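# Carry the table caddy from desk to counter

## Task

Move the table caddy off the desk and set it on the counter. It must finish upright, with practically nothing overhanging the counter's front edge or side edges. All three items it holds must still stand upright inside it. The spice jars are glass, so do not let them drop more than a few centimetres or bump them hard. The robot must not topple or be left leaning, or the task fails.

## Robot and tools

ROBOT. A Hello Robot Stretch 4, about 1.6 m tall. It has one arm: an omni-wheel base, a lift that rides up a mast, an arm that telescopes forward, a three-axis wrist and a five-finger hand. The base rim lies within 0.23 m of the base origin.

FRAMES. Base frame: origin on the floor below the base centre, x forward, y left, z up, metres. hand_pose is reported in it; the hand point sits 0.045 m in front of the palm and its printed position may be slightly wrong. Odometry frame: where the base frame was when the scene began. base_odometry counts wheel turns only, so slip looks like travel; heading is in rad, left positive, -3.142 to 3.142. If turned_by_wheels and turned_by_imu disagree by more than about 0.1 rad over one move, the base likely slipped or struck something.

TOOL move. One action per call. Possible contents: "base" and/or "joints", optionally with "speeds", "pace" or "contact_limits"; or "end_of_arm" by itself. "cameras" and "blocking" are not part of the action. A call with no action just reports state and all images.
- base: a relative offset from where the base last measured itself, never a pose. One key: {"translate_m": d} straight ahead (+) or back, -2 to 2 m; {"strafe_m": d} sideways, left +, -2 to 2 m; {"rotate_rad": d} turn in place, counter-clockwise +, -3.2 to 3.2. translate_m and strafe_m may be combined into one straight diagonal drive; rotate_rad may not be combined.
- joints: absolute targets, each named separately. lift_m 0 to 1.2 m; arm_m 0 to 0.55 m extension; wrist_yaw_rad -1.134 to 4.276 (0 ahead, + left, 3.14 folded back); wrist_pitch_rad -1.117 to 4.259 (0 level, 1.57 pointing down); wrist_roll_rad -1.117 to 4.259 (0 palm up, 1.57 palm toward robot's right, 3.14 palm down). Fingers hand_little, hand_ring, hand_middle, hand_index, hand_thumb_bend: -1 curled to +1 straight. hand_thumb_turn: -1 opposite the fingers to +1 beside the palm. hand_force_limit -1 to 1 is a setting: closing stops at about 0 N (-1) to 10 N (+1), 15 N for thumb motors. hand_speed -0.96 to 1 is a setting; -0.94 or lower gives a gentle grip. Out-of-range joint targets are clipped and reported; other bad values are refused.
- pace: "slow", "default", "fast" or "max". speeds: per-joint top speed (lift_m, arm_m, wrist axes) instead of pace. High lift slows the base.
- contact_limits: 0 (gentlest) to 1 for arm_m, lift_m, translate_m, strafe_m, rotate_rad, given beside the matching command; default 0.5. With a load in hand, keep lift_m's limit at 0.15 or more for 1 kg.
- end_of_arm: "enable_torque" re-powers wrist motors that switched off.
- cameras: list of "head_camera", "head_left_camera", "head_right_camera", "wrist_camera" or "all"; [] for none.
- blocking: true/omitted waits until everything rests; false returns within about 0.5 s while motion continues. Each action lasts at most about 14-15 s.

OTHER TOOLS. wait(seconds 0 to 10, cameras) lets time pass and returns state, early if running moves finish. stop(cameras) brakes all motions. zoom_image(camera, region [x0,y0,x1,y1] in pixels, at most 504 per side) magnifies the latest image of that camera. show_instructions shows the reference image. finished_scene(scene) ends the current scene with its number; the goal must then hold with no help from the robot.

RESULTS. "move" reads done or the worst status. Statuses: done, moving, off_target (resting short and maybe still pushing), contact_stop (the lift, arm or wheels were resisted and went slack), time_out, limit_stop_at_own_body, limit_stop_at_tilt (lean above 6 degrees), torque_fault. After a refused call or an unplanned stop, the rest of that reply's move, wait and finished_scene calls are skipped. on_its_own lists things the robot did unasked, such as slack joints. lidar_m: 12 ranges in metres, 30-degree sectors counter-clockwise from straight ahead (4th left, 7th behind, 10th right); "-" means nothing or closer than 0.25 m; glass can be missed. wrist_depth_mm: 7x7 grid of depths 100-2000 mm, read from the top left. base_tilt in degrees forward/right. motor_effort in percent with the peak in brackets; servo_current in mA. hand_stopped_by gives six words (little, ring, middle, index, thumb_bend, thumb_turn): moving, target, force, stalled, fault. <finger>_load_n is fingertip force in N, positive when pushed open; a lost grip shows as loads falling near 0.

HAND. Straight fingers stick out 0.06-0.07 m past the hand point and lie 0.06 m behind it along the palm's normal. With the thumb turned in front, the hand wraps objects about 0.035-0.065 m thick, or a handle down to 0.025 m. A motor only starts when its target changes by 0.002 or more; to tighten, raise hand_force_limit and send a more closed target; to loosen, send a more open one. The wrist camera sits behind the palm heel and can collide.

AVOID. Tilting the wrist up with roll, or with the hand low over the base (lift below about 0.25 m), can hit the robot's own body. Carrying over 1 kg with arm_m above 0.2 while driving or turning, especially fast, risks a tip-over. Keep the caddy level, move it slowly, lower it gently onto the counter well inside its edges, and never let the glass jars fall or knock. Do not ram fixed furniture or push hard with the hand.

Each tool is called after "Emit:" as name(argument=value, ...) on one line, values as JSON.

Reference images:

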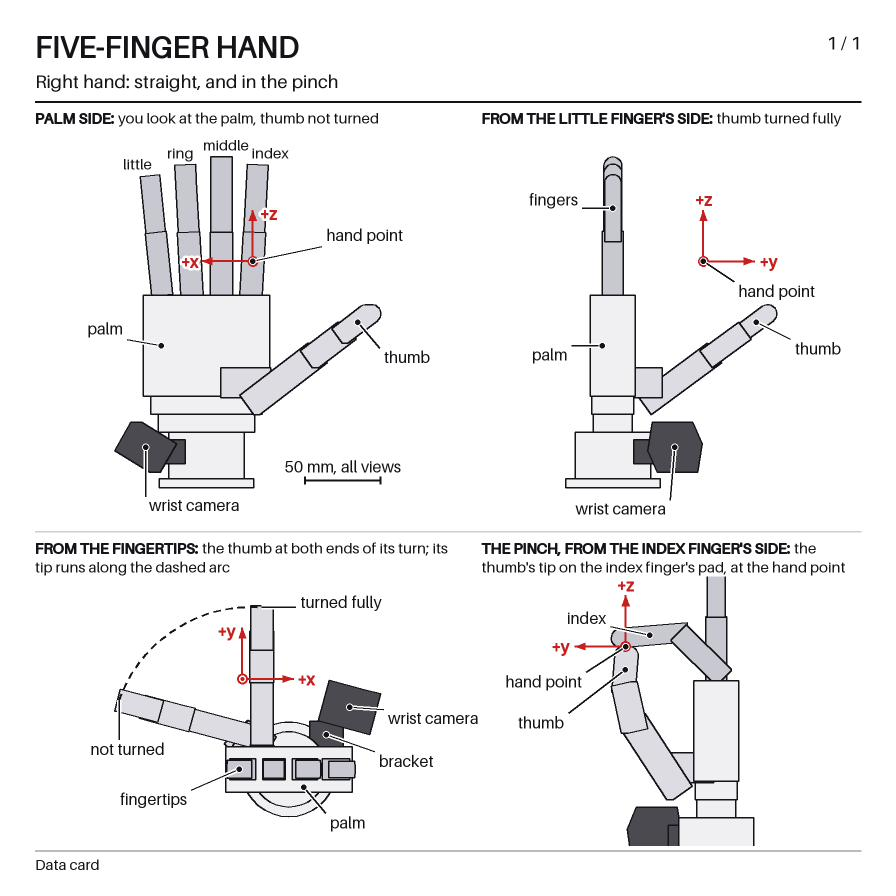

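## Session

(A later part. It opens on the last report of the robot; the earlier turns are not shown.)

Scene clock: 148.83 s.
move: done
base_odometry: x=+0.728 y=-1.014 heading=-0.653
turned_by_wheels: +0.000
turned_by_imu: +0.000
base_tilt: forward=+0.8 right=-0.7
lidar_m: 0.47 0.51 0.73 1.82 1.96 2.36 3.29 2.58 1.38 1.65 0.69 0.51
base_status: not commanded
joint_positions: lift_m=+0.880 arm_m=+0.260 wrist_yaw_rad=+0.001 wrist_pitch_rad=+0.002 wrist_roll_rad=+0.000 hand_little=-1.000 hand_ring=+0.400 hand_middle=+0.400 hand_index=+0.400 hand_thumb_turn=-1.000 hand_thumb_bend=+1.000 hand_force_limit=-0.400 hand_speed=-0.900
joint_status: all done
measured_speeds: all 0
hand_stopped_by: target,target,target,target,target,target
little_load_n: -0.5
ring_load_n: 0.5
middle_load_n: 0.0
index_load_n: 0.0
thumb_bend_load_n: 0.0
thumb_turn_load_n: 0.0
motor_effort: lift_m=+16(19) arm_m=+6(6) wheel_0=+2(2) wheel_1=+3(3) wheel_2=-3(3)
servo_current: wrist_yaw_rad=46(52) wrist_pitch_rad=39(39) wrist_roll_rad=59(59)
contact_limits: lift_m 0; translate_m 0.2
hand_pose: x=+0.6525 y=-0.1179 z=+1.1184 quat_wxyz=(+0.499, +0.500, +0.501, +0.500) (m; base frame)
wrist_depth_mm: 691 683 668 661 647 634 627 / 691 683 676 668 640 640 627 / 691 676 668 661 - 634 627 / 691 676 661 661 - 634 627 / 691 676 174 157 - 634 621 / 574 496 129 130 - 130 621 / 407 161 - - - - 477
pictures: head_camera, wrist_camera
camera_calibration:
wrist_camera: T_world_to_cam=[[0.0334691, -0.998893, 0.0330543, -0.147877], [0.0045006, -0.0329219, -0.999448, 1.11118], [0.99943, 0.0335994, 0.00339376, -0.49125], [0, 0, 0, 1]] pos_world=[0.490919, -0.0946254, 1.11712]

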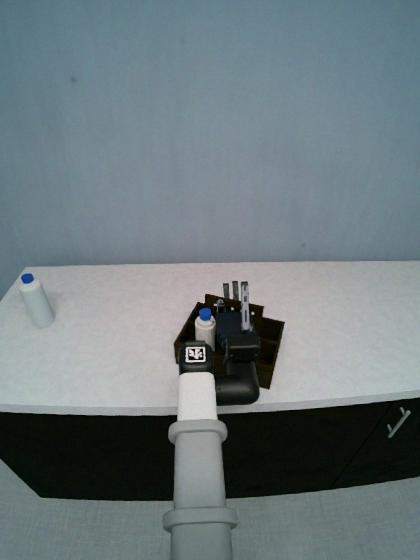

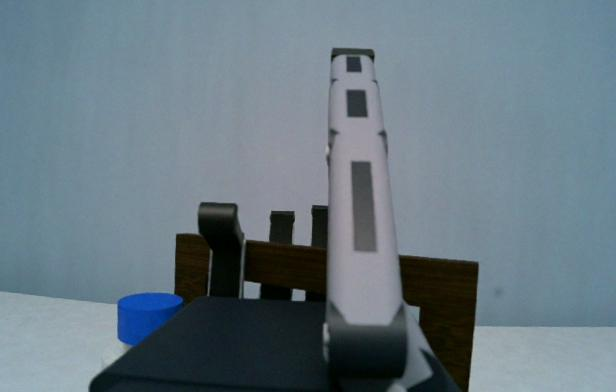

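Emit:
move(joints={"lift_m": 0.885}, speeds={"lift_m": 0.03})

Emit:
move(joints={"hand_index": 1, "hand_middle": 1, "hand_ring": 1, "hand_speed": -0.85}, cameras=["wrist_camera", "head_camera"])

Emit:
zoom_image(camera="head_camera", region=[140, 260, 320, 440])

Emit:
zoom_image(camera="wrist_camera", region=[100, 180, 500, 380])

Scene clock: 151.63 s.
move: done
base_odometry: x=+0.728 y=-1.014 heading=-0.653
turned_by_wheels: +0.000
turned_by_imu: +0.000
base_tilt: forward=+1.0 right=-0.7
lidar_m: 0.46 0.50 0.68 1.83 1.95 2.31 3.29 2.61 1.37 1.70 0.69 0.50
base_status: not commanded
joint_positions: lift_m=+0.885 arm_m=+0.260 wrist_yaw_rad=+0.001 wrist_pitch_rad=+0.002 wrist_roll_rad=+0.000 hand_little=-1.000 hand_ring=+0.400 hand_middle=+0.400 hand_index=+0.400 hand_thumb_turn=-1.000 hand_thumb_bend=+1.000 hand_force_limit=-0.400 hand_speed=-0.900
joint_status: all done
measured_speeds: all 0
hand_stopped_by: target,target,target,target,target,target
little_load_n: -0.5
ring_load_n: 0.5
middle_load_n: 0.0
index_load_n: 0.0
thumb_bend_load_n: 0.0
thumb_turn_load_n: 0.0
motor_effort: lift_m=+25(26) arm_m=+6(6) wheel_0=+2(2) wheel_1=+3(3) wheel_2=-3(3)
servo_current: wrist_yaw_rad=39(52) wrist_pitch_rad=33(39) wrist_roll_rad=59(72)
contact_limits: translate_m 0.2
hand_pose: x=+0.6525 y=-0.1179 z=+1.1226 quat_wxyz=(+0.499, +0.500, +0.501, +0.500) (m; base frame)
wrist_depth_mm: 691 676 661 654 640 634 634 / 683 683 661 654 634 634 627 / 691 683 661 654 - 634 627 / 691 683 661 661 - 634 627 / 691 683 173 156 - 621 627 / 554 484 129 130 - 130 621 / 399 161 - - - - 466
pictures: none

Scene clock: 153.57 s.
move: done
base_odometry: x=+0.728 y=-1.014 heading=-0.653
turned_by_wheels: +0.000
turned_by_imu: +0.000
base_tilt: forward=+0.8 right=-0.6
lidar_m: 0.45 0.50 0.70 1.81 1.94 2.33 3.31 2.60 1.37 1.66 0.70 0.49
base_status: not commanded
joint_positions: lift_m=+0.885 arm_m=+0.260 wrist_yaw_rad=+0.001 wrist_pitch_rad=+0.002 wrist_roll_rad=+0.000 hand_little=-1.000 hand_ring=+1.000 hand_middle=+1.000 hand_index=+1.000 hand_thumb_turn=-1.000 hand_thumb_bend=+1.000 hand_force_limit=-0.400 hand_speed=-0.850
joint_status: all done
measured_speeds: all 0
hand_stopped_by: target,target,target,target,target,target
little_load_n: -0.5
ring_load_n: 0.0
middle_load_n: 0.0
index_load_n: 0.0
thumb_bend_load_n: -0.5
thumb_turn_load_n: 0.0
motor_effort: lift_m=+25(26) arm_m=+5(6) wheel_0=+2(2) wheel_1=+3(3) wheel_2=-3(3)
servo_current: wrist_yaw_rad=46(59) wrist_pitch_rad=39(46) wrist_roll_rad=52(65)
contact_limits: translate_m 0.2
hand_pose: x=+0.6525 y=-0.1179 z=+1.1226 quat_wxyz=(+0.499, +0.500, +0.501, +0.500) (m; base frame)
wrist_depth_mm: 691 668 668 654 640 640 627 / 691 683 668 654 640 627 634 / 691 676 668 661 - 640 627 / 691 676 668 654 - 634 627 / 691 676 173 156 - 627 627 / 554 484 129 131 - 129 621 / 402 161 - - - - 462
pictures: head_camera, wrist_camera
camera_calibration:
wrist_camera: T_world_to_cam=[[0.0334691, -0.998893, 0.0330543, -0.148016], [0.0045006, -0.0329219, -0.999448, 1.11538], [0.99943, 0.0335994, 0.00339376, -0.491265], [0, 0, 0, 1]] pos_world=[0.490919, -0.0946254, 1.12132]

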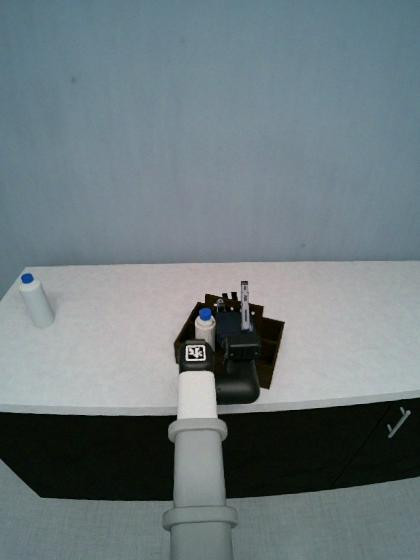

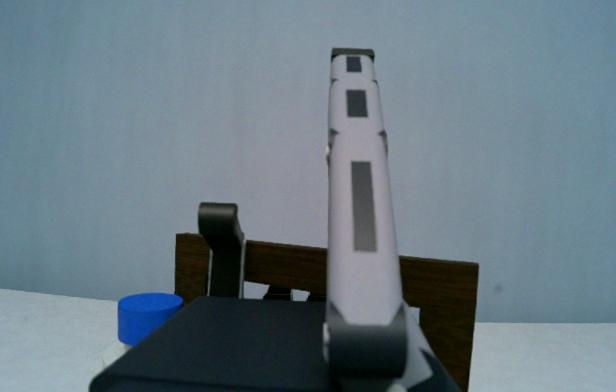

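Scaled by 2.800 from the camera's 420x560 image, which has a finer 1200x1600 frame.

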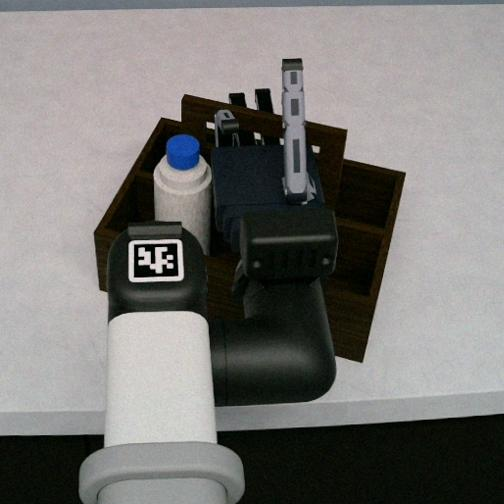

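Scaled by 1.260.

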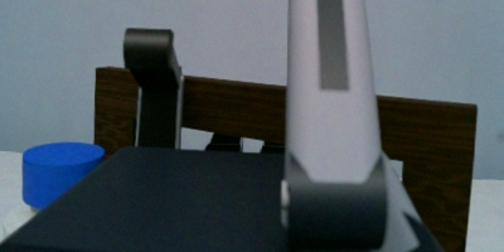

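Emit:
zoom_image(camera="wrist_camera", region=[220, 230, 340, 310])

Emit:
zoom_image(camera="head_camera", region=[195, 280, 275, 350])

Scaled by 4.200.

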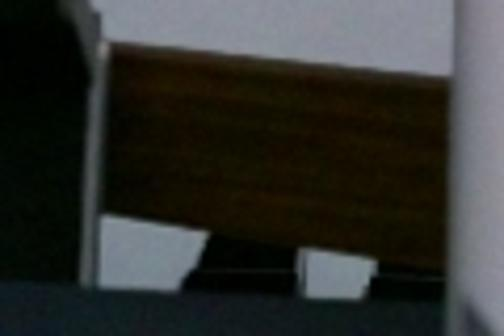

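Scaled by 6.300 from the camera's 420x560 image, which has a finer 1200x1600 frame.

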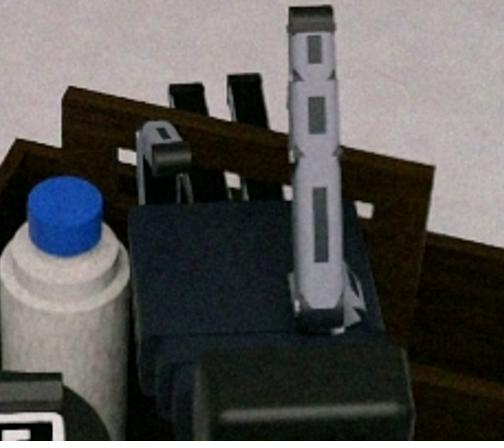

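Emit:
move(joints={"lift_m": 0.889}, speeds={"lift_m": 0.03})

Emit:
move(joints={"arm_m": 0.2}, speeds={"arm_m": 0.05}, contact_limits={"arm_m": 0.0}, cameras=["wrist_camera", "head_camera"])

Emit:
zoom_image(camera="head_camera", region=[140, 260, 320, 440])

Scene clock: 157.60 s.
move: done
base_odometry: x=+0.728 y=-1.014 heading=-0.653
turned_by_wheels: +0.000
turned_by_imu: -0.001
base_tilt: forward=+0.9 right=-0.7
lidar_m: 0.47 0.49 0.71 1.82 1.96 2.34 3.29 2.60 1.38 1.68 0.69 0.49
base_status: not commanded
joint_positions: lift_m=+0.889 arm_m=+0.260 wrist_yaw_rad=+0.001 wrist_pitch_rad=+0.002 wrist_roll_rad=+0.000 hand_little=-1.000 hand_ring=+1.000 hand_middle=+1.000 hand_index=+1.000 hand_thumb_turn=-1.000 hand_thumb_bend=+1.000 hand_force_limit=-0.400 hand_speed=-0.850
joint_status: all done
measured_speeds: all 0
hand_stopped_by: target,target,target,target,target,target
little_load_n: -0.5
ring_load_n: 0.0
middle_load_n: 0.0
index_load_n: 0.0
thumb_bend_load_n: 0.0
thumb_turn_load_n: 0.0
motor_effort: lift_m=+27(28) arm_m=+5(6) wheel_0=+2(2) wheel_1=+3(3) wheel_2=-3(3)
servo_current: wrist_yaw_rad=52(59) wrist_pitch_rad=33(46) wrist_roll_rad=33(59)
contact_limits: translate_m 0.2
hand_pose: x=+0.6525 y=-0.1179 z=+1.1265 quat_wxyz=(+0.499, +0.500, +0.501, +0.500) (m; base frame)
wrist_depth_mm: 683 676 661 654 634 627 621 / 683 676 668 654 640 640 627 / 683 676 668 654 - 627 621 / 683 676 668 661 - 627 627 / 691 676 173 159 - 627 621 / 580 591 140 131 - 130 627 / 415 397 - - - - 452
pictures: none

Scene clock: 159.20 s.
move: done
base_odometry: x=+0.728 y=-1.014 heading=-0.653
turned_by_wheels: +0.000
turned_by_imu: +0.000
base_tilt: forward=+1.0 right=-0.7
lidar_m: 0.45 0.48 0.71 1.81 1.96 2.35 3.30 2.64 1.36 1.68 0.68 0.48
base_status: not commanded
joint_positions: lift_m=+0.889 arm_m=+0.200 wrist_yaw_rad=+0.001 wrist_pitch_rad=+0.002 wrist_roll_rad=+0.000 hand_little=-1.000 hand_ring=+1.000 hand_middle=+1.000 hand_index=+1.000 hand_thumb_turn=-1.000 hand_thumb_bend=+1.000 hand_force_limit=-0.400 hand_speed=-0.850
joint_status: all done
measured_speeds: all 0
hand_stopped_by: target,target,target,target,target,target
little_load_n: 0.0
ring_load_n: 0.0
middle_load_n: 0.0
index_load_n: 0.0
thumb_bend_load_n: 0.0
thumb_turn_load_n: 0.0
motor_effort: lift_m=+27(27) arm_m=-5(8) wheel_0=+2(2) wheel_1=+2(3) wheel_2=-3(3)
servo_current: wrist_yaw_rad=46(59) wrist_pitch_rad=33(39) wrist_roll_rad=52(59)
contact_limits: arm_m 0; translate_m 0.2
hand_pose: x=+0.5928 y=-0.1179 z=+1.1265 quat_wxyz=(+0.499, +0.500, +0.501, +0.500) (m; base frame)
wrist_depth_mm: 750 741 732 723 699 691 683 / 750 741 732 715 121 691 676 / 741 741 732 715 - 699 683 / 750 732 723 723 - 691 683 / 750 741 732 175 - 691 691 / 574 597 129 131 - 122 683 / 415 430 - - - - 455
pictures: head_camera, wrist_camera
camera_calibration:
wrist_camera: T_world_to_cam=[[0.0334691, -0.998893, 0.0330543, -0.14615], [0.0045006, -0.0329219, -0.999448, 1.11954], [0.99943, 0.0335994, 0.00339376, -0.431712], [0, 0, 0, 1]] pos_world=[0.431319, -0.0946254, 1.12522]

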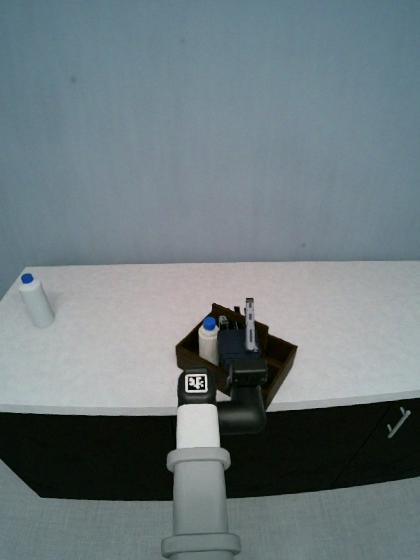

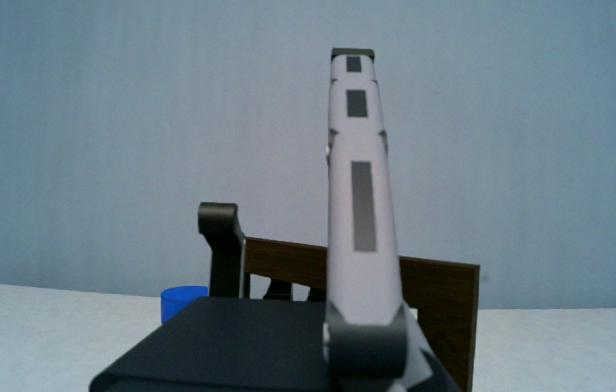

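Scaled by 2.800 from the camera's 420x560 image, which has a finer 1200x1600 frame.

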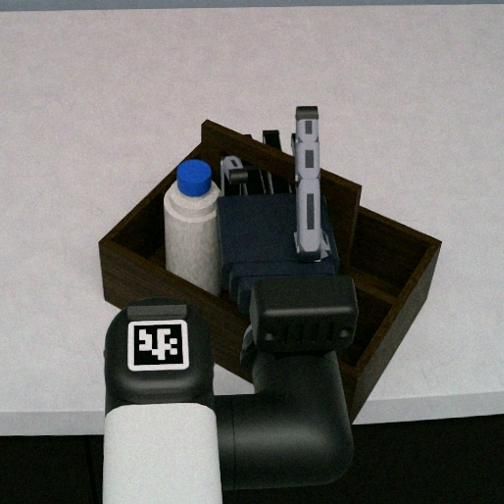

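Emit:
zoom_image(camera="wrist_camera", region=[180, 220, 500, 380])

Emit:
zoom_image(camera="head_camera", region=[195, 290, 305, 410])

Scaled by 1.575.

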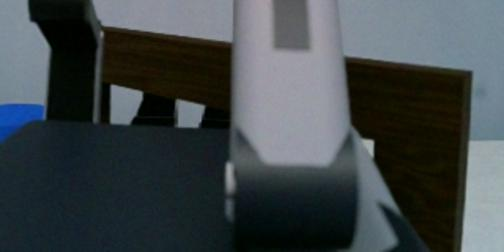

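Scaled by 4.200 from the camera's 420x560 image, which has a finer 1200x1600 frame.

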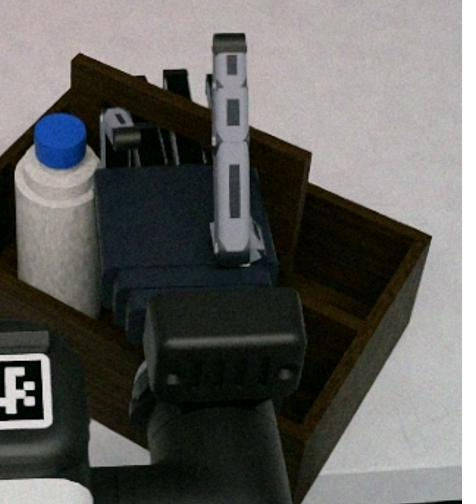

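Emit:
move(joints={"lift_m": 0.882}, speeds={"lift_m": 0.03}, cameras=["wrist_camera"])

Emit:
move(joints={"arm_m": 0.185}, speeds={"arm_m": 0.05}, contact_limits={"arm_m": 0.0}, cameras=["wrist_camera", "head_camera"])

Emit:
zoom_image(camera="head_camera", region=[195, 290, 305, 410])

Scene clock: 165.37 s.
move: done
base_odometry: x=+0.728 y=-1.014 heading=-0.653
turned_by_wheels: +0.000
turned_by_imu: -0.001
base_tilt: forward=+0.9 right=-0.7
lidar_m: 0.40 0.49 0.69 1.82 1.97 2.35 3.29 2.58 1.34 1.67 0.69 0.47
base_status: not commanded
joint_positions: lift_m=+0.882 arm_m=+0.200 wrist_yaw_rad=+0.001 wrist_pitch_rad=+0.002 wrist_roll_rad=+0.000 hand_little=-1.000 hand_ring=+1.000 hand_middle=+1.000 hand_index=+1.000 hand_thumb_turn=-1.000 hand_thumb_bend=+1.000 hand_force_limit=-0.400 hand_speed=-0.850
joint_status: all done
measured_speeds: all 0
hand_stopped_by: target,target,target,target,target,target
little_load_n: 0.0
ring_load_n: 0.0
middle_load_n: 0.0
index_load_n: 0.0
thumb_bend_load_n: 0.0
thumb_turn_load_n: 0.0
motor_effort: lift_m=+17(26) arm_m=-5(6) wheel_0=+2(2) wheel_1=+3(3) wheel_2=-2(3)
servo_current: wrist_yaw_rad=52(52) wrist_pitch_rad=33(39) wrist_roll_rad=52(59)
contact_limits: arm_m 0; translate_m 0.2
hand_pose: x=+0.5928 y=-0.1179 z=+1.1203 quat_wxyz=(+0.499, +0.500, +0.501, +0.500) (m; base frame)
wrist_depth_mm: 750 741 723 715 707 699 683 / 759 741 732 723 121 699 691 / 741 741 732 715 - 699 683 / 750 741 732 723 - 699 691 / 750 741 732 175 - 683 683 / 559 580 129 130 - 123 691 / 402 418 - - - - 469
pictures: wrist_camera
camera_calibration:
wrist_camera: T_world_to_cam=[[0.0334691, -0.998893, 0.0330543, -0.145945], [0.0045006, -0.0329219, -0.999448, 1.11335], [0.99943, 0.0335994, 0.00339376, -0.431691], [0, 0, 0, 1]] pos_world=[0.431319, -0.0946254, 1.11902]

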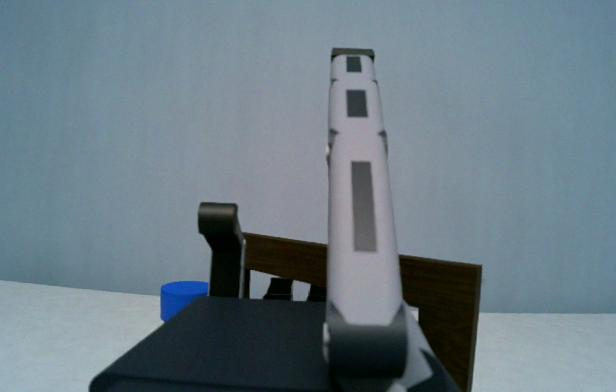

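Scene clock: 166.07 s.
move: done
base_odometry: x=+0.728 y=-1.014 heading=-0.653
turned_by_wheels: +0.000
turned_by_imu: +0.000
base_tilt: forward=+0.9 right=-0.7
lidar_m: 0.47 0.49 0.68 1.82 1.95 2.36 3.28 2.64 1.38 1.70 0.67 0.45
base_status: not commanded
joint_positions: lift_m=+0.882 arm_m=+0.185 wrist_yaw_rad=+0.001 wrist_pitch_rad=+0.002 wrist_roll_rad=+0.000 hand_little=-1.000 hand_ring=+1.000 hand_middle=+1.000 hand_index=+1.000 hand_thumb_turn=-1.000 hand_thumb_bend=+1.000 hand_force_limit=-0.400 hand_speed=-0.850
joint_status: all done
measured_speeds: all 0
hand_stopped_by: target,target,target,target,target,target
little_load_n: 0.0
ring_load_n: 0.0
middle_load_n: 0.0
index_load_n: 0.0
thumb_bend_load_n: -0.5
thumb_turn_load_n: 0.0
motor_effort: lift_m=+19(19) arm_m=-5(7) wheel_0=+2(2) wheel_1=+2(3) wheel_2=-3(3)
servo_current: wrist_yaw_rad=59(59) wrist_pitch_rad=33(39) wrist_roll_rad=33(59)
contact_limits: arm_m 0; translate_m 0.2
hand_pose: x=+0.5778 y=-0.1179 z=+1.1202 quat_wxyz=(+0.499, +0.500, +0.501, +0.500) (m; base frame)
wrist_depth_mm: 759 750 741 732 723 707 699 / 768 750 741 741 121 707 699 / 768 750 750 723 - 707 699 / 768 750 741 732 - 707 699 / 759 750 204 191 - 699 699 / 544 585 128 130 - 699 707 / 397 413 - - - - 459
pictures: head_camera, wrist_camera
camera_calibration:
wrist_camera: T_world_to_cam=[[0.0334691, -0.998893, 0.0330543, -0.14544], [0.0045006, -0.0329219, -0.999448, 1.11331], [0.99943, 0.0335994, 0.00339376, -0.416699], [0, 0, 0, 1]] pos_world=[0.416319, -0.0946254, 1.11892]

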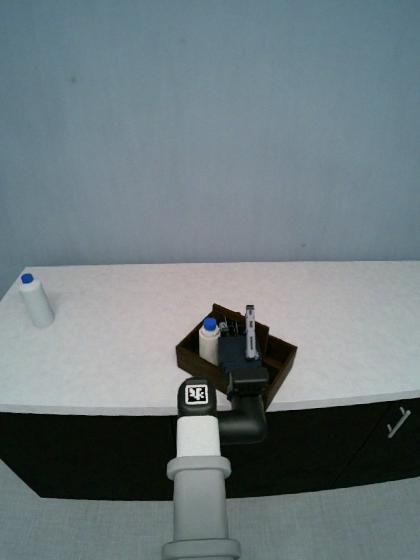

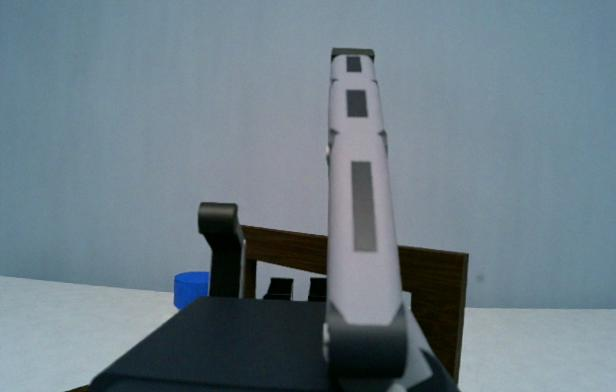

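Scaled by 4.200 from the camera's 420x560 image, which has a finer 1200x1600 frame.

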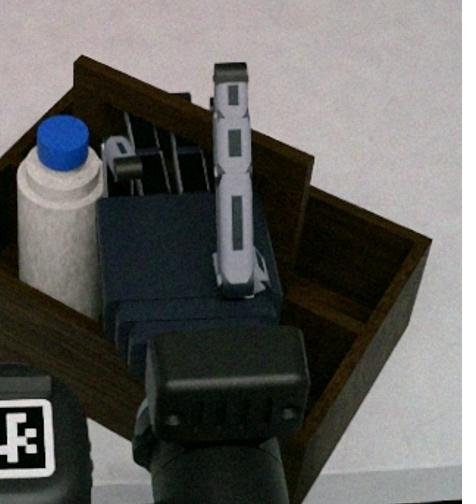

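Emit:
move(joints={"arm_m": 0.08}, speeds={"arm_m": 0.07}, contact_limits={"arm_m": 0.0}, cameras=["wrist_camera", "head_camera"])

Emit:
zoom_image(camera="head_camera", region=[150, 270, 330, 430])

Scene clock: 168.73 s.
move: done
base_odometry: x=+0.728 y=-1.014 heading=-0.653
turned_by_wheels: +0.000
turned_by_imu: +0.000
base_tilt: forward=+0.8 right=-0.7
lidar_m: 0.45 0.49 0.73 1.81 1.94 2.35 3.30 2.60 1.36 1.69 0.70 0.48
base_status: not commanded
joint_positions: lift_m=+0.882 arm_m=+0.080 wrist_yaw_rad=+0.001 wrist_pitch_rad=+0.002 wrist_roll_rad=+0.000 hand_little=-1.000 hand_ring=+1.000 hand_middle=+1.000 hand_index=+1.000 hand_thumb_turn=-1.000 hand_thumb_bend=+1.000 hand_force_limit=-0.400 hand_speed=-0.850
joint_status: all done
measured_speeds: all 0
hand_stopped_by: target,target,target,target,target,target
little_load_n: 0.0
ring_load_n: 0.0
middle_load_n: 0.0
index_load_n: 0.0
thumb_bend_load_n: 0.0
thumb_turn_load_n: 0.0
motor_effort: lift_m=+18(19) arm_m=-5(7) wheel_0=+2(2) wheel_1=+2(3) wheel_2=-3(3)
servo_current: wrist_yaw_rad=52(59) wrist_pitch_rad=33(39) wrist_roll_rad=59(72)
contact_limits: arm_m 0; translate_m 0.2
hand_pose: x=+0.4728 y=-0.1179 z=+1.1202 quat_wxyz=(+0.499, +0.500, +0.501, +0.500) (m; base frame)
wrist_depth_mm: 878 866 854 831 820 820 798 / 878 866 842 842 - 809 809 / 878 878 854 842 - 820 809 / 878 854 854 842 - 809 798 / 878 866 842 315 - 809 798 / 544 591 129 131 - 661 668 / 399 415 - - - - 462
pictures: head_camera, wrist_camera
camera_calibration:
wrist_camera: T_world_to_cam=[[0.0334691, -0.998893, 0.0330543, -0.141925], [0.0045006, -0.0329219, -0.999448, 1.11379], [0.99943, 0.0335994, 0.00339376, -0.311759], [0, 0, 0, 1]] pos_world=[0.311319, -0.0946254, 1.11892]

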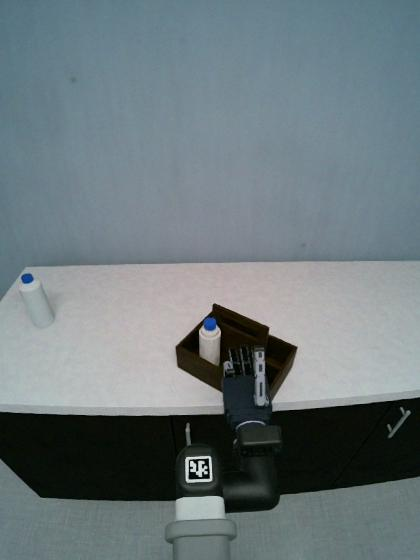

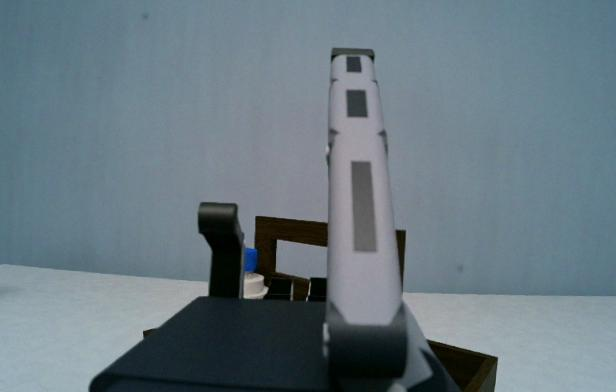

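Scaled by 2.800 from the camera's 420x560 image, which has a finer 1200x1600 frame.

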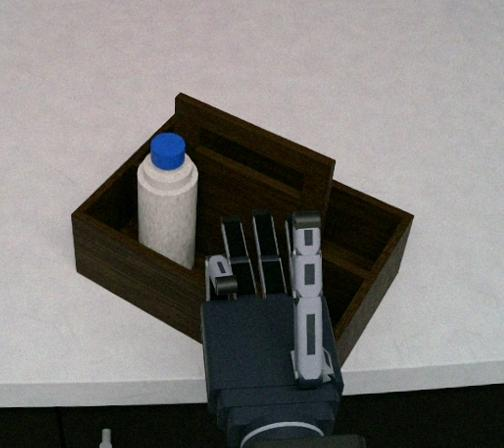

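Emit:
move(base={"translate_m": -0.3}, cameras=["head_camera", "wrist_camera"])

Emit:
zoom_image(camera="head_camera", region=[150, 220, 330, 380])

Scene clock: 171.90 s.
move: done
base_odometry: x=+0.490 y=-0.831 heading=-0.653
turned_by_wheels: +0.000
turned_by_imu: +0.000
base_tilt: forward=+0.9 right=-0.6
lidar_m: 0.74 0.82 1.91 1.82 1.85 2.39 3.05 2.59 1.35 1.29 1.10 0.81
base_status: done
joint_positions: lift_m=+0.882 arm_m=+0.080 wrist_yaw_rad=+0.001 wrist_pitch_rad=+0.002 wrist_roll_rad=+0.000 hand_little=-1.000 hand_ring=+1.000 hand_middle=+1.000 hand_index=+1.000 hand_thumb_turn=-1.000 hand_thumb_bend=+1.000 hand_force_limit=-0.400 hand_speed=-0.850
joint_status: not commanded
measured_speeds: all 0
hand_stopped_by: target,target,target,target,target,target
little_load_n: 0.0
ring_load_n: 0.0
middle_load_n: 0.0
index_load_n: 0.0
thumb_bend_load_n: 0.0
thumb_turn_load_n: 0.0
motor_effort: lift_m=+18(19) arm_m=-5(6) wheel_0=-3(10) wheel_1=-2(11) wheel_2=+3(16)
servo_current: wrist_yaw_rad=52(59) wrist_pitch_rad=26(46) wrist_roll_rad=59(65)
contact_limits: arm_m 0
hand_pose: x=+0.4728 y=-0.1179 z=+1.1202 quat_wxyz=(+0.499, +0.500, +0.501, +0.500) (m; base frame)
wrist_depth_mm: 1205 1182 1160 1138 1118 1098 1098 / 1205 1182 1160 1138 - 1118 1098 / 1229 1205 1138 1138 - 1118 1078 / 1205 1182 1160 1118 - 1098 1098 / 778 1160 854 591 - 1098 1098 / 549 591 129 130 - 668 668 / 517 492 - - - - 466
pictures: head_camera, wrist_camera
camera_calibration:
wrist_camera: T_world_to_cam=[[0.0334691, -0.998893, 0.0330543, -0.141925], [0.0045006, -0.0329219, -0.999448, 1.11379], [0.99943, 0.0335994, 0.00339376, -0.311759], [0, 0, 0, 1]] pos_world=[0.311319, -0.0946254, 1.11892]

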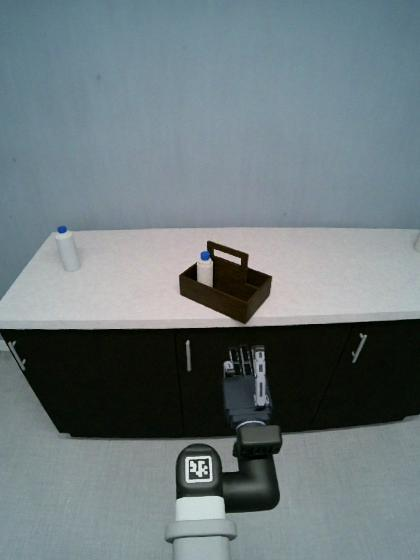

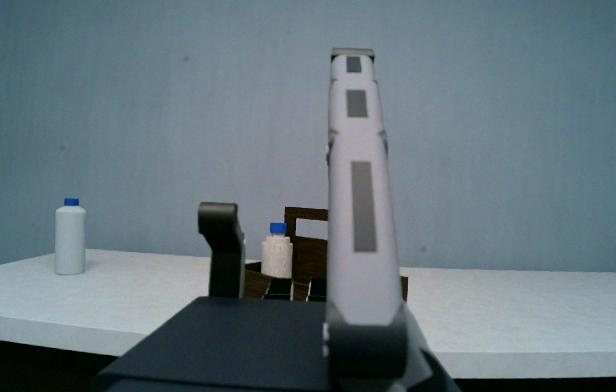

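Scaled by 2.800 from the camera's 420x560 image, which has a finer 1200x1600 frame.

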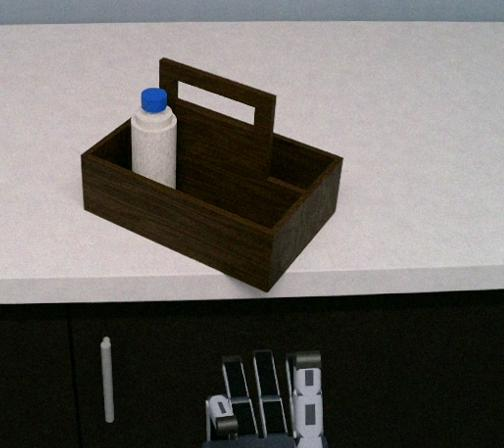

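Emit:
move(base={"strafe_m": -0.07}, joints={"lift_m": 0.79, "hand_index": -1, "hand_middle": -1, "hand_ring": -1, "hand_speed": 0}, cameras=["head_camera", "wrist_camera"])

Emit:
zoom_image(camera="head_camera", region=[150, 220, 330, 420])

Scene clock: 176.20 s.
move: done
base_odometry: x=+0.447 y=-0.887 heading=-0.653
turned_by_wheels: +0.000
turned_by_imu: +0.000
base_tilt: forward=+0.8 right=-0.5
lidar_m: 0.75 0.79 1.95 1.91 1.93 2.43 3.38 2.49 1.29 1.23 1.10 0.79
base_status: done
joint_positions: lift_m=+0.790 arm_m=+0.080 wrist_yaw_rad=+0.001 wrist_pitch_rad=+0.002 wrist_roll_rad=+0.000 hand_little=-1.000 hand_ring=-1.000 hand_middle=-1.000 hand_index=-1.000 hand_thumb_turn=-1.000 hand_thumb_bend=+1.000 hand_force_limit=-0.400 hand_speed=+0.000
joint_status: all done
measured_speeds: all 0
hand_stopped_by: target,target,target,target,target,target
little_load_n: 0.0
ring_load_n: -0.5
middle_load_n: 0.0
index_load_n: 0.0
thumb_bend_load_n: 0.0
thumb_turn_load_n: -0.5
motor_effort: lift_m=+18(20) arm_m=-5(5) wheel_0=+4(14) wheel_1=-3(17) wheel_2=+0(3)
servo_current: wrist_yaw_rad=39(59) wrist_pitch_rad=33(46) wrist_roll_rad=59(59)
contact_limits: arm_m 0
hand_pose: x=+0.4728 y=-0.1179 z=+1.0282 quat_wxyz=(+0.499, +0.500, +0.501, +0.500) (m; base frame)
wrist_depth_mm: 1182 1160 1160 1138 1118 1098 1078 / 1205 1182 1138 1138 - 1098 1098 / 1182 1182 1138 1138 - 1098 1078 / 798 1182 1160 120 - 1098 1098 / 554 574 151 146 - 778 820 / 508 512 129 130 - 469 466 / 512 508 - - - - -
pictures: head_camera, wrist_camera
camera_calibration:
wrist_camera: T_world_to_cam=[[0.0334691, -0.998893, 0.0330543, -0.138884], [0.0045006, -0.0329219, -0.999448, 1.02184], [0.99943, 0.0335994, 0.00339376, -0.311447], [0, 0, 0, 1]] pos_world=[0.311319, -0.0946254, 1.02692]

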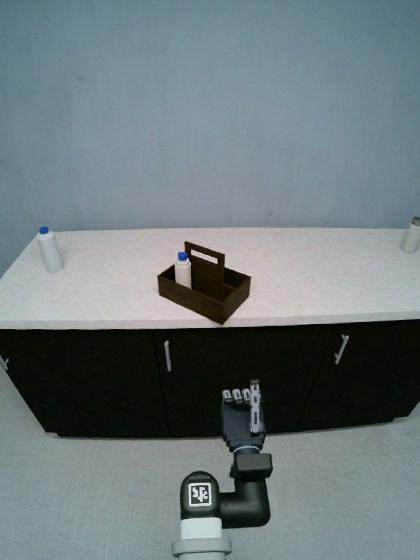

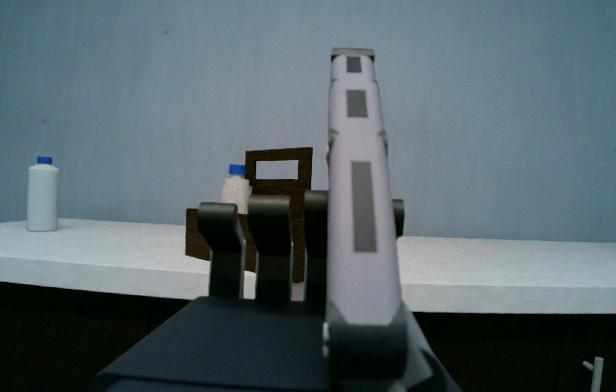

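Scaled by 2.520 from the camera's 420x560 image, which has a finer 1200x1600 frame.

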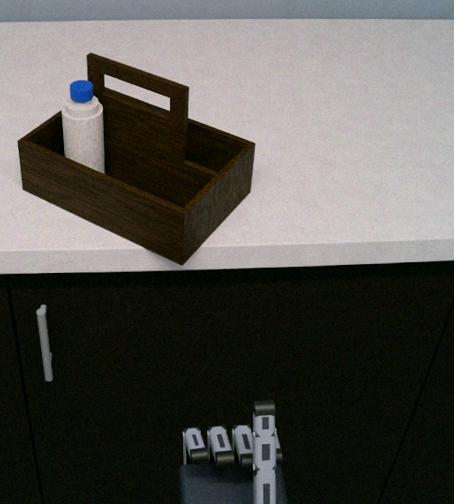

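Emit:
move(base={"translate_m": 0.22}, cameras=["wrist_camera"])

Emit:
move(joints={"arm_m": 0.2}, speeds={"arm_m": 0.05}, contact_limits={"arm_m": 0.0}, cameras=["wrist_camera", "head_camera"])

Emit:
zoom_image(camera="head_camera", region=[120, 250, 300, 450])

Scene clock: 180.03 s.
move: done
base_odometry: x=+0.622 y=-1.020 heading=-0.653
turned_by_wheels: +0.000
turned_by_imu: -0.001
base_tilt: forward=+0.8 right=-0.6
lidar_m: 0.52 0.58 0.83 1.87 2.03 2.43 3.15 2.52 1.28 1.47 0.79 0.57
base_status: done
joint_positions: lift_m=+0.790 arm_m=+0.080 wrist_yaw_rad=+0.001 wrist_pitch_rad=+0.002 wrist_roll_rad=+0.000 hand_little=-1.000 hand_ring=-1.000 hand_middle=-1.000 hand_index=-1.000 hand_thumb_turn=-1.000 hand_thumb_bend=+1.000 hand_force_limit=-0.400 hand_speed=+0.000
joint_status: not commanded
measured_speeds: all 0
hand_stopped_by: target,target,target,target,target,target
little_load_n: 0.0
ring_load_n: 0.0
middle_load_n: 0.0
index_load_n: 0.0
thumb_bend_load_n: 0.0
thumb_turn_load_n: 0.0
motor_effort: lift_m=+18(19) arm_m=-5(5) wheel_0=+3(10) wheel_1=+3(9) wheel_2=-4(16)
servo_current: wrist_yaw_rad=46(59) wrist_pitch_rad=39(46) wrist_roll_rad=52(78)
contact_limits: arm_m 0
hand_pose: x=+0.4728 y=-0.1179 z=+1.0282 quat_wxyz=(+0.499, +0.500, +0.501, +0.500) (m; base frame)
wrist_depth_mm: 960 931 931 917 891 891 878 / 946 946 917 917 - 891 878 / 960 946 917 329 - 878 878 / 946 946 357 116 - 891 878 / 559 357 151 146 - 798 820 / 297 310 129 130 - 364 362 / 265 264 - - - - 254
pictures: wrist_camera
camera_calibration:
wrist_camera: T_world_to_cam=[[0.0334691, -0.998893, 0.0330543, -0.138884], [0.0045006, -0.0329219, -0.999448, 1.02184], [0.99943, 0.0335994, 0.00339376, -0.311447], [0, 0, 0, 1]] pos_world=[0.311319, -0.0946254, 1.02692]

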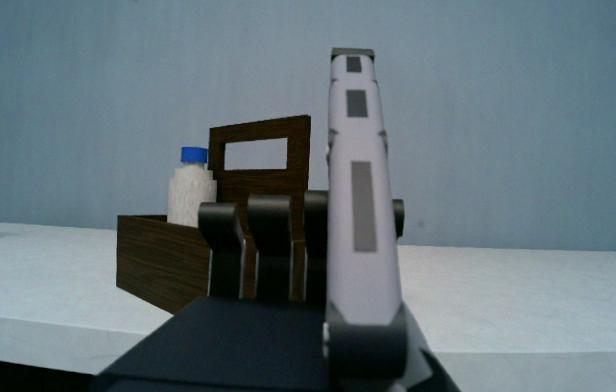

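Scene clock: 182.83 s.
move: done
base_odometry: x=+0.622 y=-1.020 heading=-0.653
turned_by_wheels: +0.000
turned_by_imu: +0.000
base_tilt: forward=+0.9 right=-0.8
lidar_m: 0.54 0.58 0.81 1.89 2.03 2.41 3.14 2.50 1.27 1.45 0.77 0.57
base_status: not commanded
joint_positions: lift_m=+0.790 arm_m=+0.200 wrist_yaw_rad=+0.001 wrist_pitch_rad=+0.002 wrist_roll_rad=+0.000 hand_little=-1.000 hand_ring=-1.000 hand_middle=-1.000 hand_index=-1.000 hand_thumb_turn=-1.000 hand_thumb_bend=+1.000 hand_force_limit=-0.400 hand_speed=+0.000
joint_status: all done
measured_speeds: all 0
hand_stopped_by: target,target,target,target,target,target
little_load_n: 0.0
ring_load_n: -0.5
middle_load_n: 0.0
index_load_n: 0.0
thumb_bend_load_n: 0.0
thumb_turn_load_n: 0.0
motor_effort: lift_m=+18(19) arm_m=+6(8) wheel_0=+3(3) wheel_1=+3(3) wheel_2=-4(5)
servo_current: wrist_yaw_rad=52(59) wrist_pitch_rad=33(46) wrist_roll_rad=39(59)
contact_limits: arm_m 0
hand_pose: x=+0.5924 y=-0.1179 z=+1.0282 quat_wxyz=(+0.499, +0.500, +0.501, +0.500) (m; base frame)
wrist_depth_mm: 831 809 798 798 778 768 768 / 831 820 798 798 - 768 768 / 831 820 324 263 - 768 759 / 831 286 291 116 - 768 759 / 286 230 151 146 - 768 750 / 271 222 141 130 - 362 362 / 217 223 - - - 248 -
pictures: head_camera, wrist_camera
camera_calibration:
wrist_camera: T_world_to_cam=[[0.0334691, -0.998893, 0.0330543, -0.142887], [0.0045006, -0.0329219, -0.999448, 1.0213], [0.99943, 0.0335994, 0.00339376, -0.430979], [0, 0, 0, 1]] pos_world=[0.430919, -0.0946254, 1.02692]

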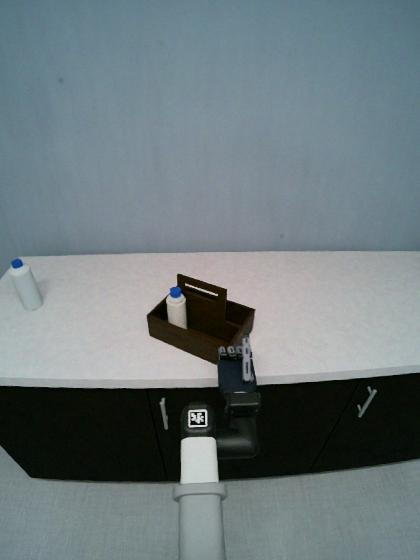

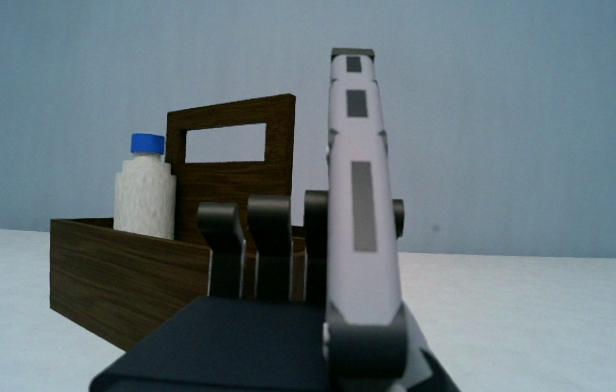

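Scaled by 2.520 from the camera's 420x560 image, which has a finer 1200x1600 frame.

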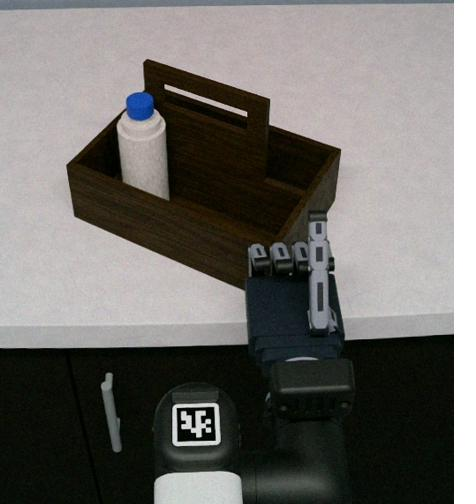

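Emit:
move(joints={"arm_m": 0.05})

Emit:
move(base={"translate_m": -0.2}, joints={"lift_m": 1.1}, cameras=["head_camera", "head_left_camera"])

Emit:
zoom_image(camera="head_camera", region=[120, 200, 300, 400])

Scene clock: 186.90 s.
move: done
base_odometry: x=+0.622 y=-1.021 heading=-0.653
turned_by_wheels: +0.000
turned_by_imu: -0.001
base_tilt: forward=+0.9 right=-0.6
lidar_m: 0.53 0.57 0.82 1.89 2.03 2.43 3.12 2.51 1.26 1.49 0.78 0.58
base_status: not commanded
joint_positions: lift_m=+0.790 arm_m=+0.050 wrist_yaw_rad=+0.001 wrist_pitch_rad=+0.002 wrist_roll_rad=+0.000 hand_little=-1.000 hand_ring=-1.000 hand_middle=-1.000 hand_index=-1.000 hand_thumb_turn=-1.000 hand_thumb_bend=+1.000 hand_force_limit=-0.400 hand_speed=+0.000
joint_status: all done
measured_speeds: all 0
hand_stopped_by: target,target,target,target,target,target
little_load_n: 0.0
ring_load_n: 0.0
middle_load_n: 0.0
index_load_n: 0.0
thumb_bend_load_n: 0.0
thumb_turn_load_n: 0.0
motor_effort: lift_m=+18(19) arm_m=-5(7) wheel_0=+3(3) wheel_1=+3(3) wheel_2=-4(5)
servo_current: wrist_yaw_rad=52(59) wrist_pitch_rad=33(46) wrist_roll_rad=46(72)
hand_pose: x=+0.4428 y=-0.1179 z=+1.0282 quat_wxyz=(+0.499, +0.500, +0.501, +0.500) (m; base frame)
wrist_depth_mm: 991 976 960 946 931 917 904 / 991 976 960 946 - 931 904 / 991 976 960 931 - 931 891 / 991 976 436 120 - 917 917 / 554 433 151 147 - 798 831 / 298 322 140 130 - 364 366 / 317 296 - - - - 285
pictures: none

Scene clock: 189.23 s.
move: done
base_odometry: x=+0.463 y=-0.899 heading=-0.653
turned_by_wheels: +0.000
turned_by_imu: +0.000
base_tilt: forward=+0.7 right=-0.7
lidar_m: 0.74 0.77 1.94 1.92 1.93 2.44 3.41 2.50 1.30 1.22 1.06 0.77
base_status: done
joint_positions: lift_m=+1.100 arm_m=+0.050 wrist_yaw_rad=+0.001 wrist_pitch_rad=+0.002 wrist_roll_rad=+0.000 hand_little=-1.000 hand_ring=-1.000 hand_middle=-1.000 hand_index=-1.000 hand_thumb_turn=-1.000 hand_thumb_bend=+1.000 hand_force_limit=-0.400 hand_speed=+0.000
joint_status: all done
measured_speeds: all 0
hand_stopped_by: target,target,target,target,target,target
little_load_n: 0.0
ring_load_n: 0.0
middle_load_n: 0.0
index_load_n: 0.0
thumb_bend_load_n: 0.0
thumb_turn_load_n: 0.0
motor_effort: lift_m=+26(28) arm_m=-5(6) wheel_0=-3(9) wheel_1=-2(12) wheel_2=+5(15)
servo_current: wrist_yaw_rad=46(59) wrist_pitch_rad=39(46) wrist_roll_rad=46(65)
hand_pose: x=+0.4428 y=-0.1179 z=+1.3376 quat_wxyz=(+0.499, +0.500, +0.501, +0.500) (m; base frame)
wrist_depth_mm: 1182 1182 1205 1138 1138 1118 1098 / 1205 1205 1160 1160 - 1118 1098 / 1205 1182 1182 1138 - 1098 1118 / 1205 1205 1160 1138 - 1118 1098 / 1205 1182 1138 147 - 1098 1118 / 831 1182 140 131 - 1118 1098 / 788 - - - - - -
pictures: head_camera, head_left_camera

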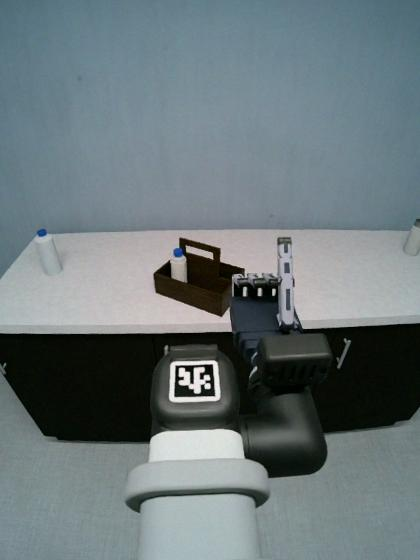

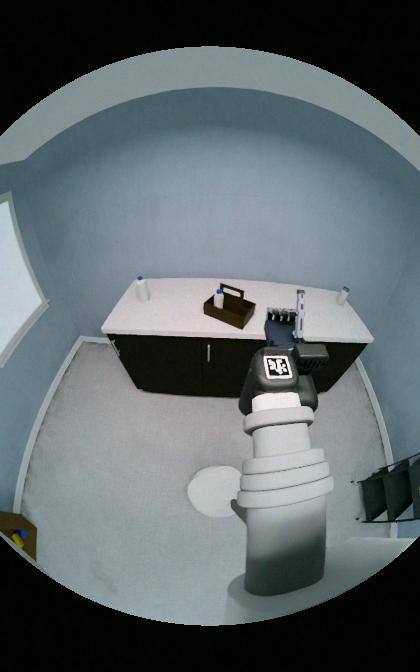

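Scaled by 2.520 from the camera's 420x560 image, which has a finer 1200x1600 frame.

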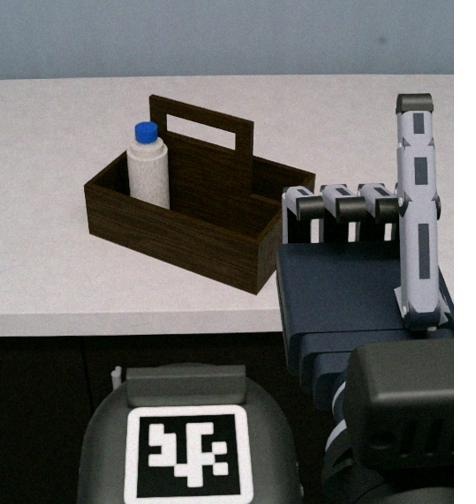

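Emit:
finished_scene(scene=1)

The scene is finished: the task was done.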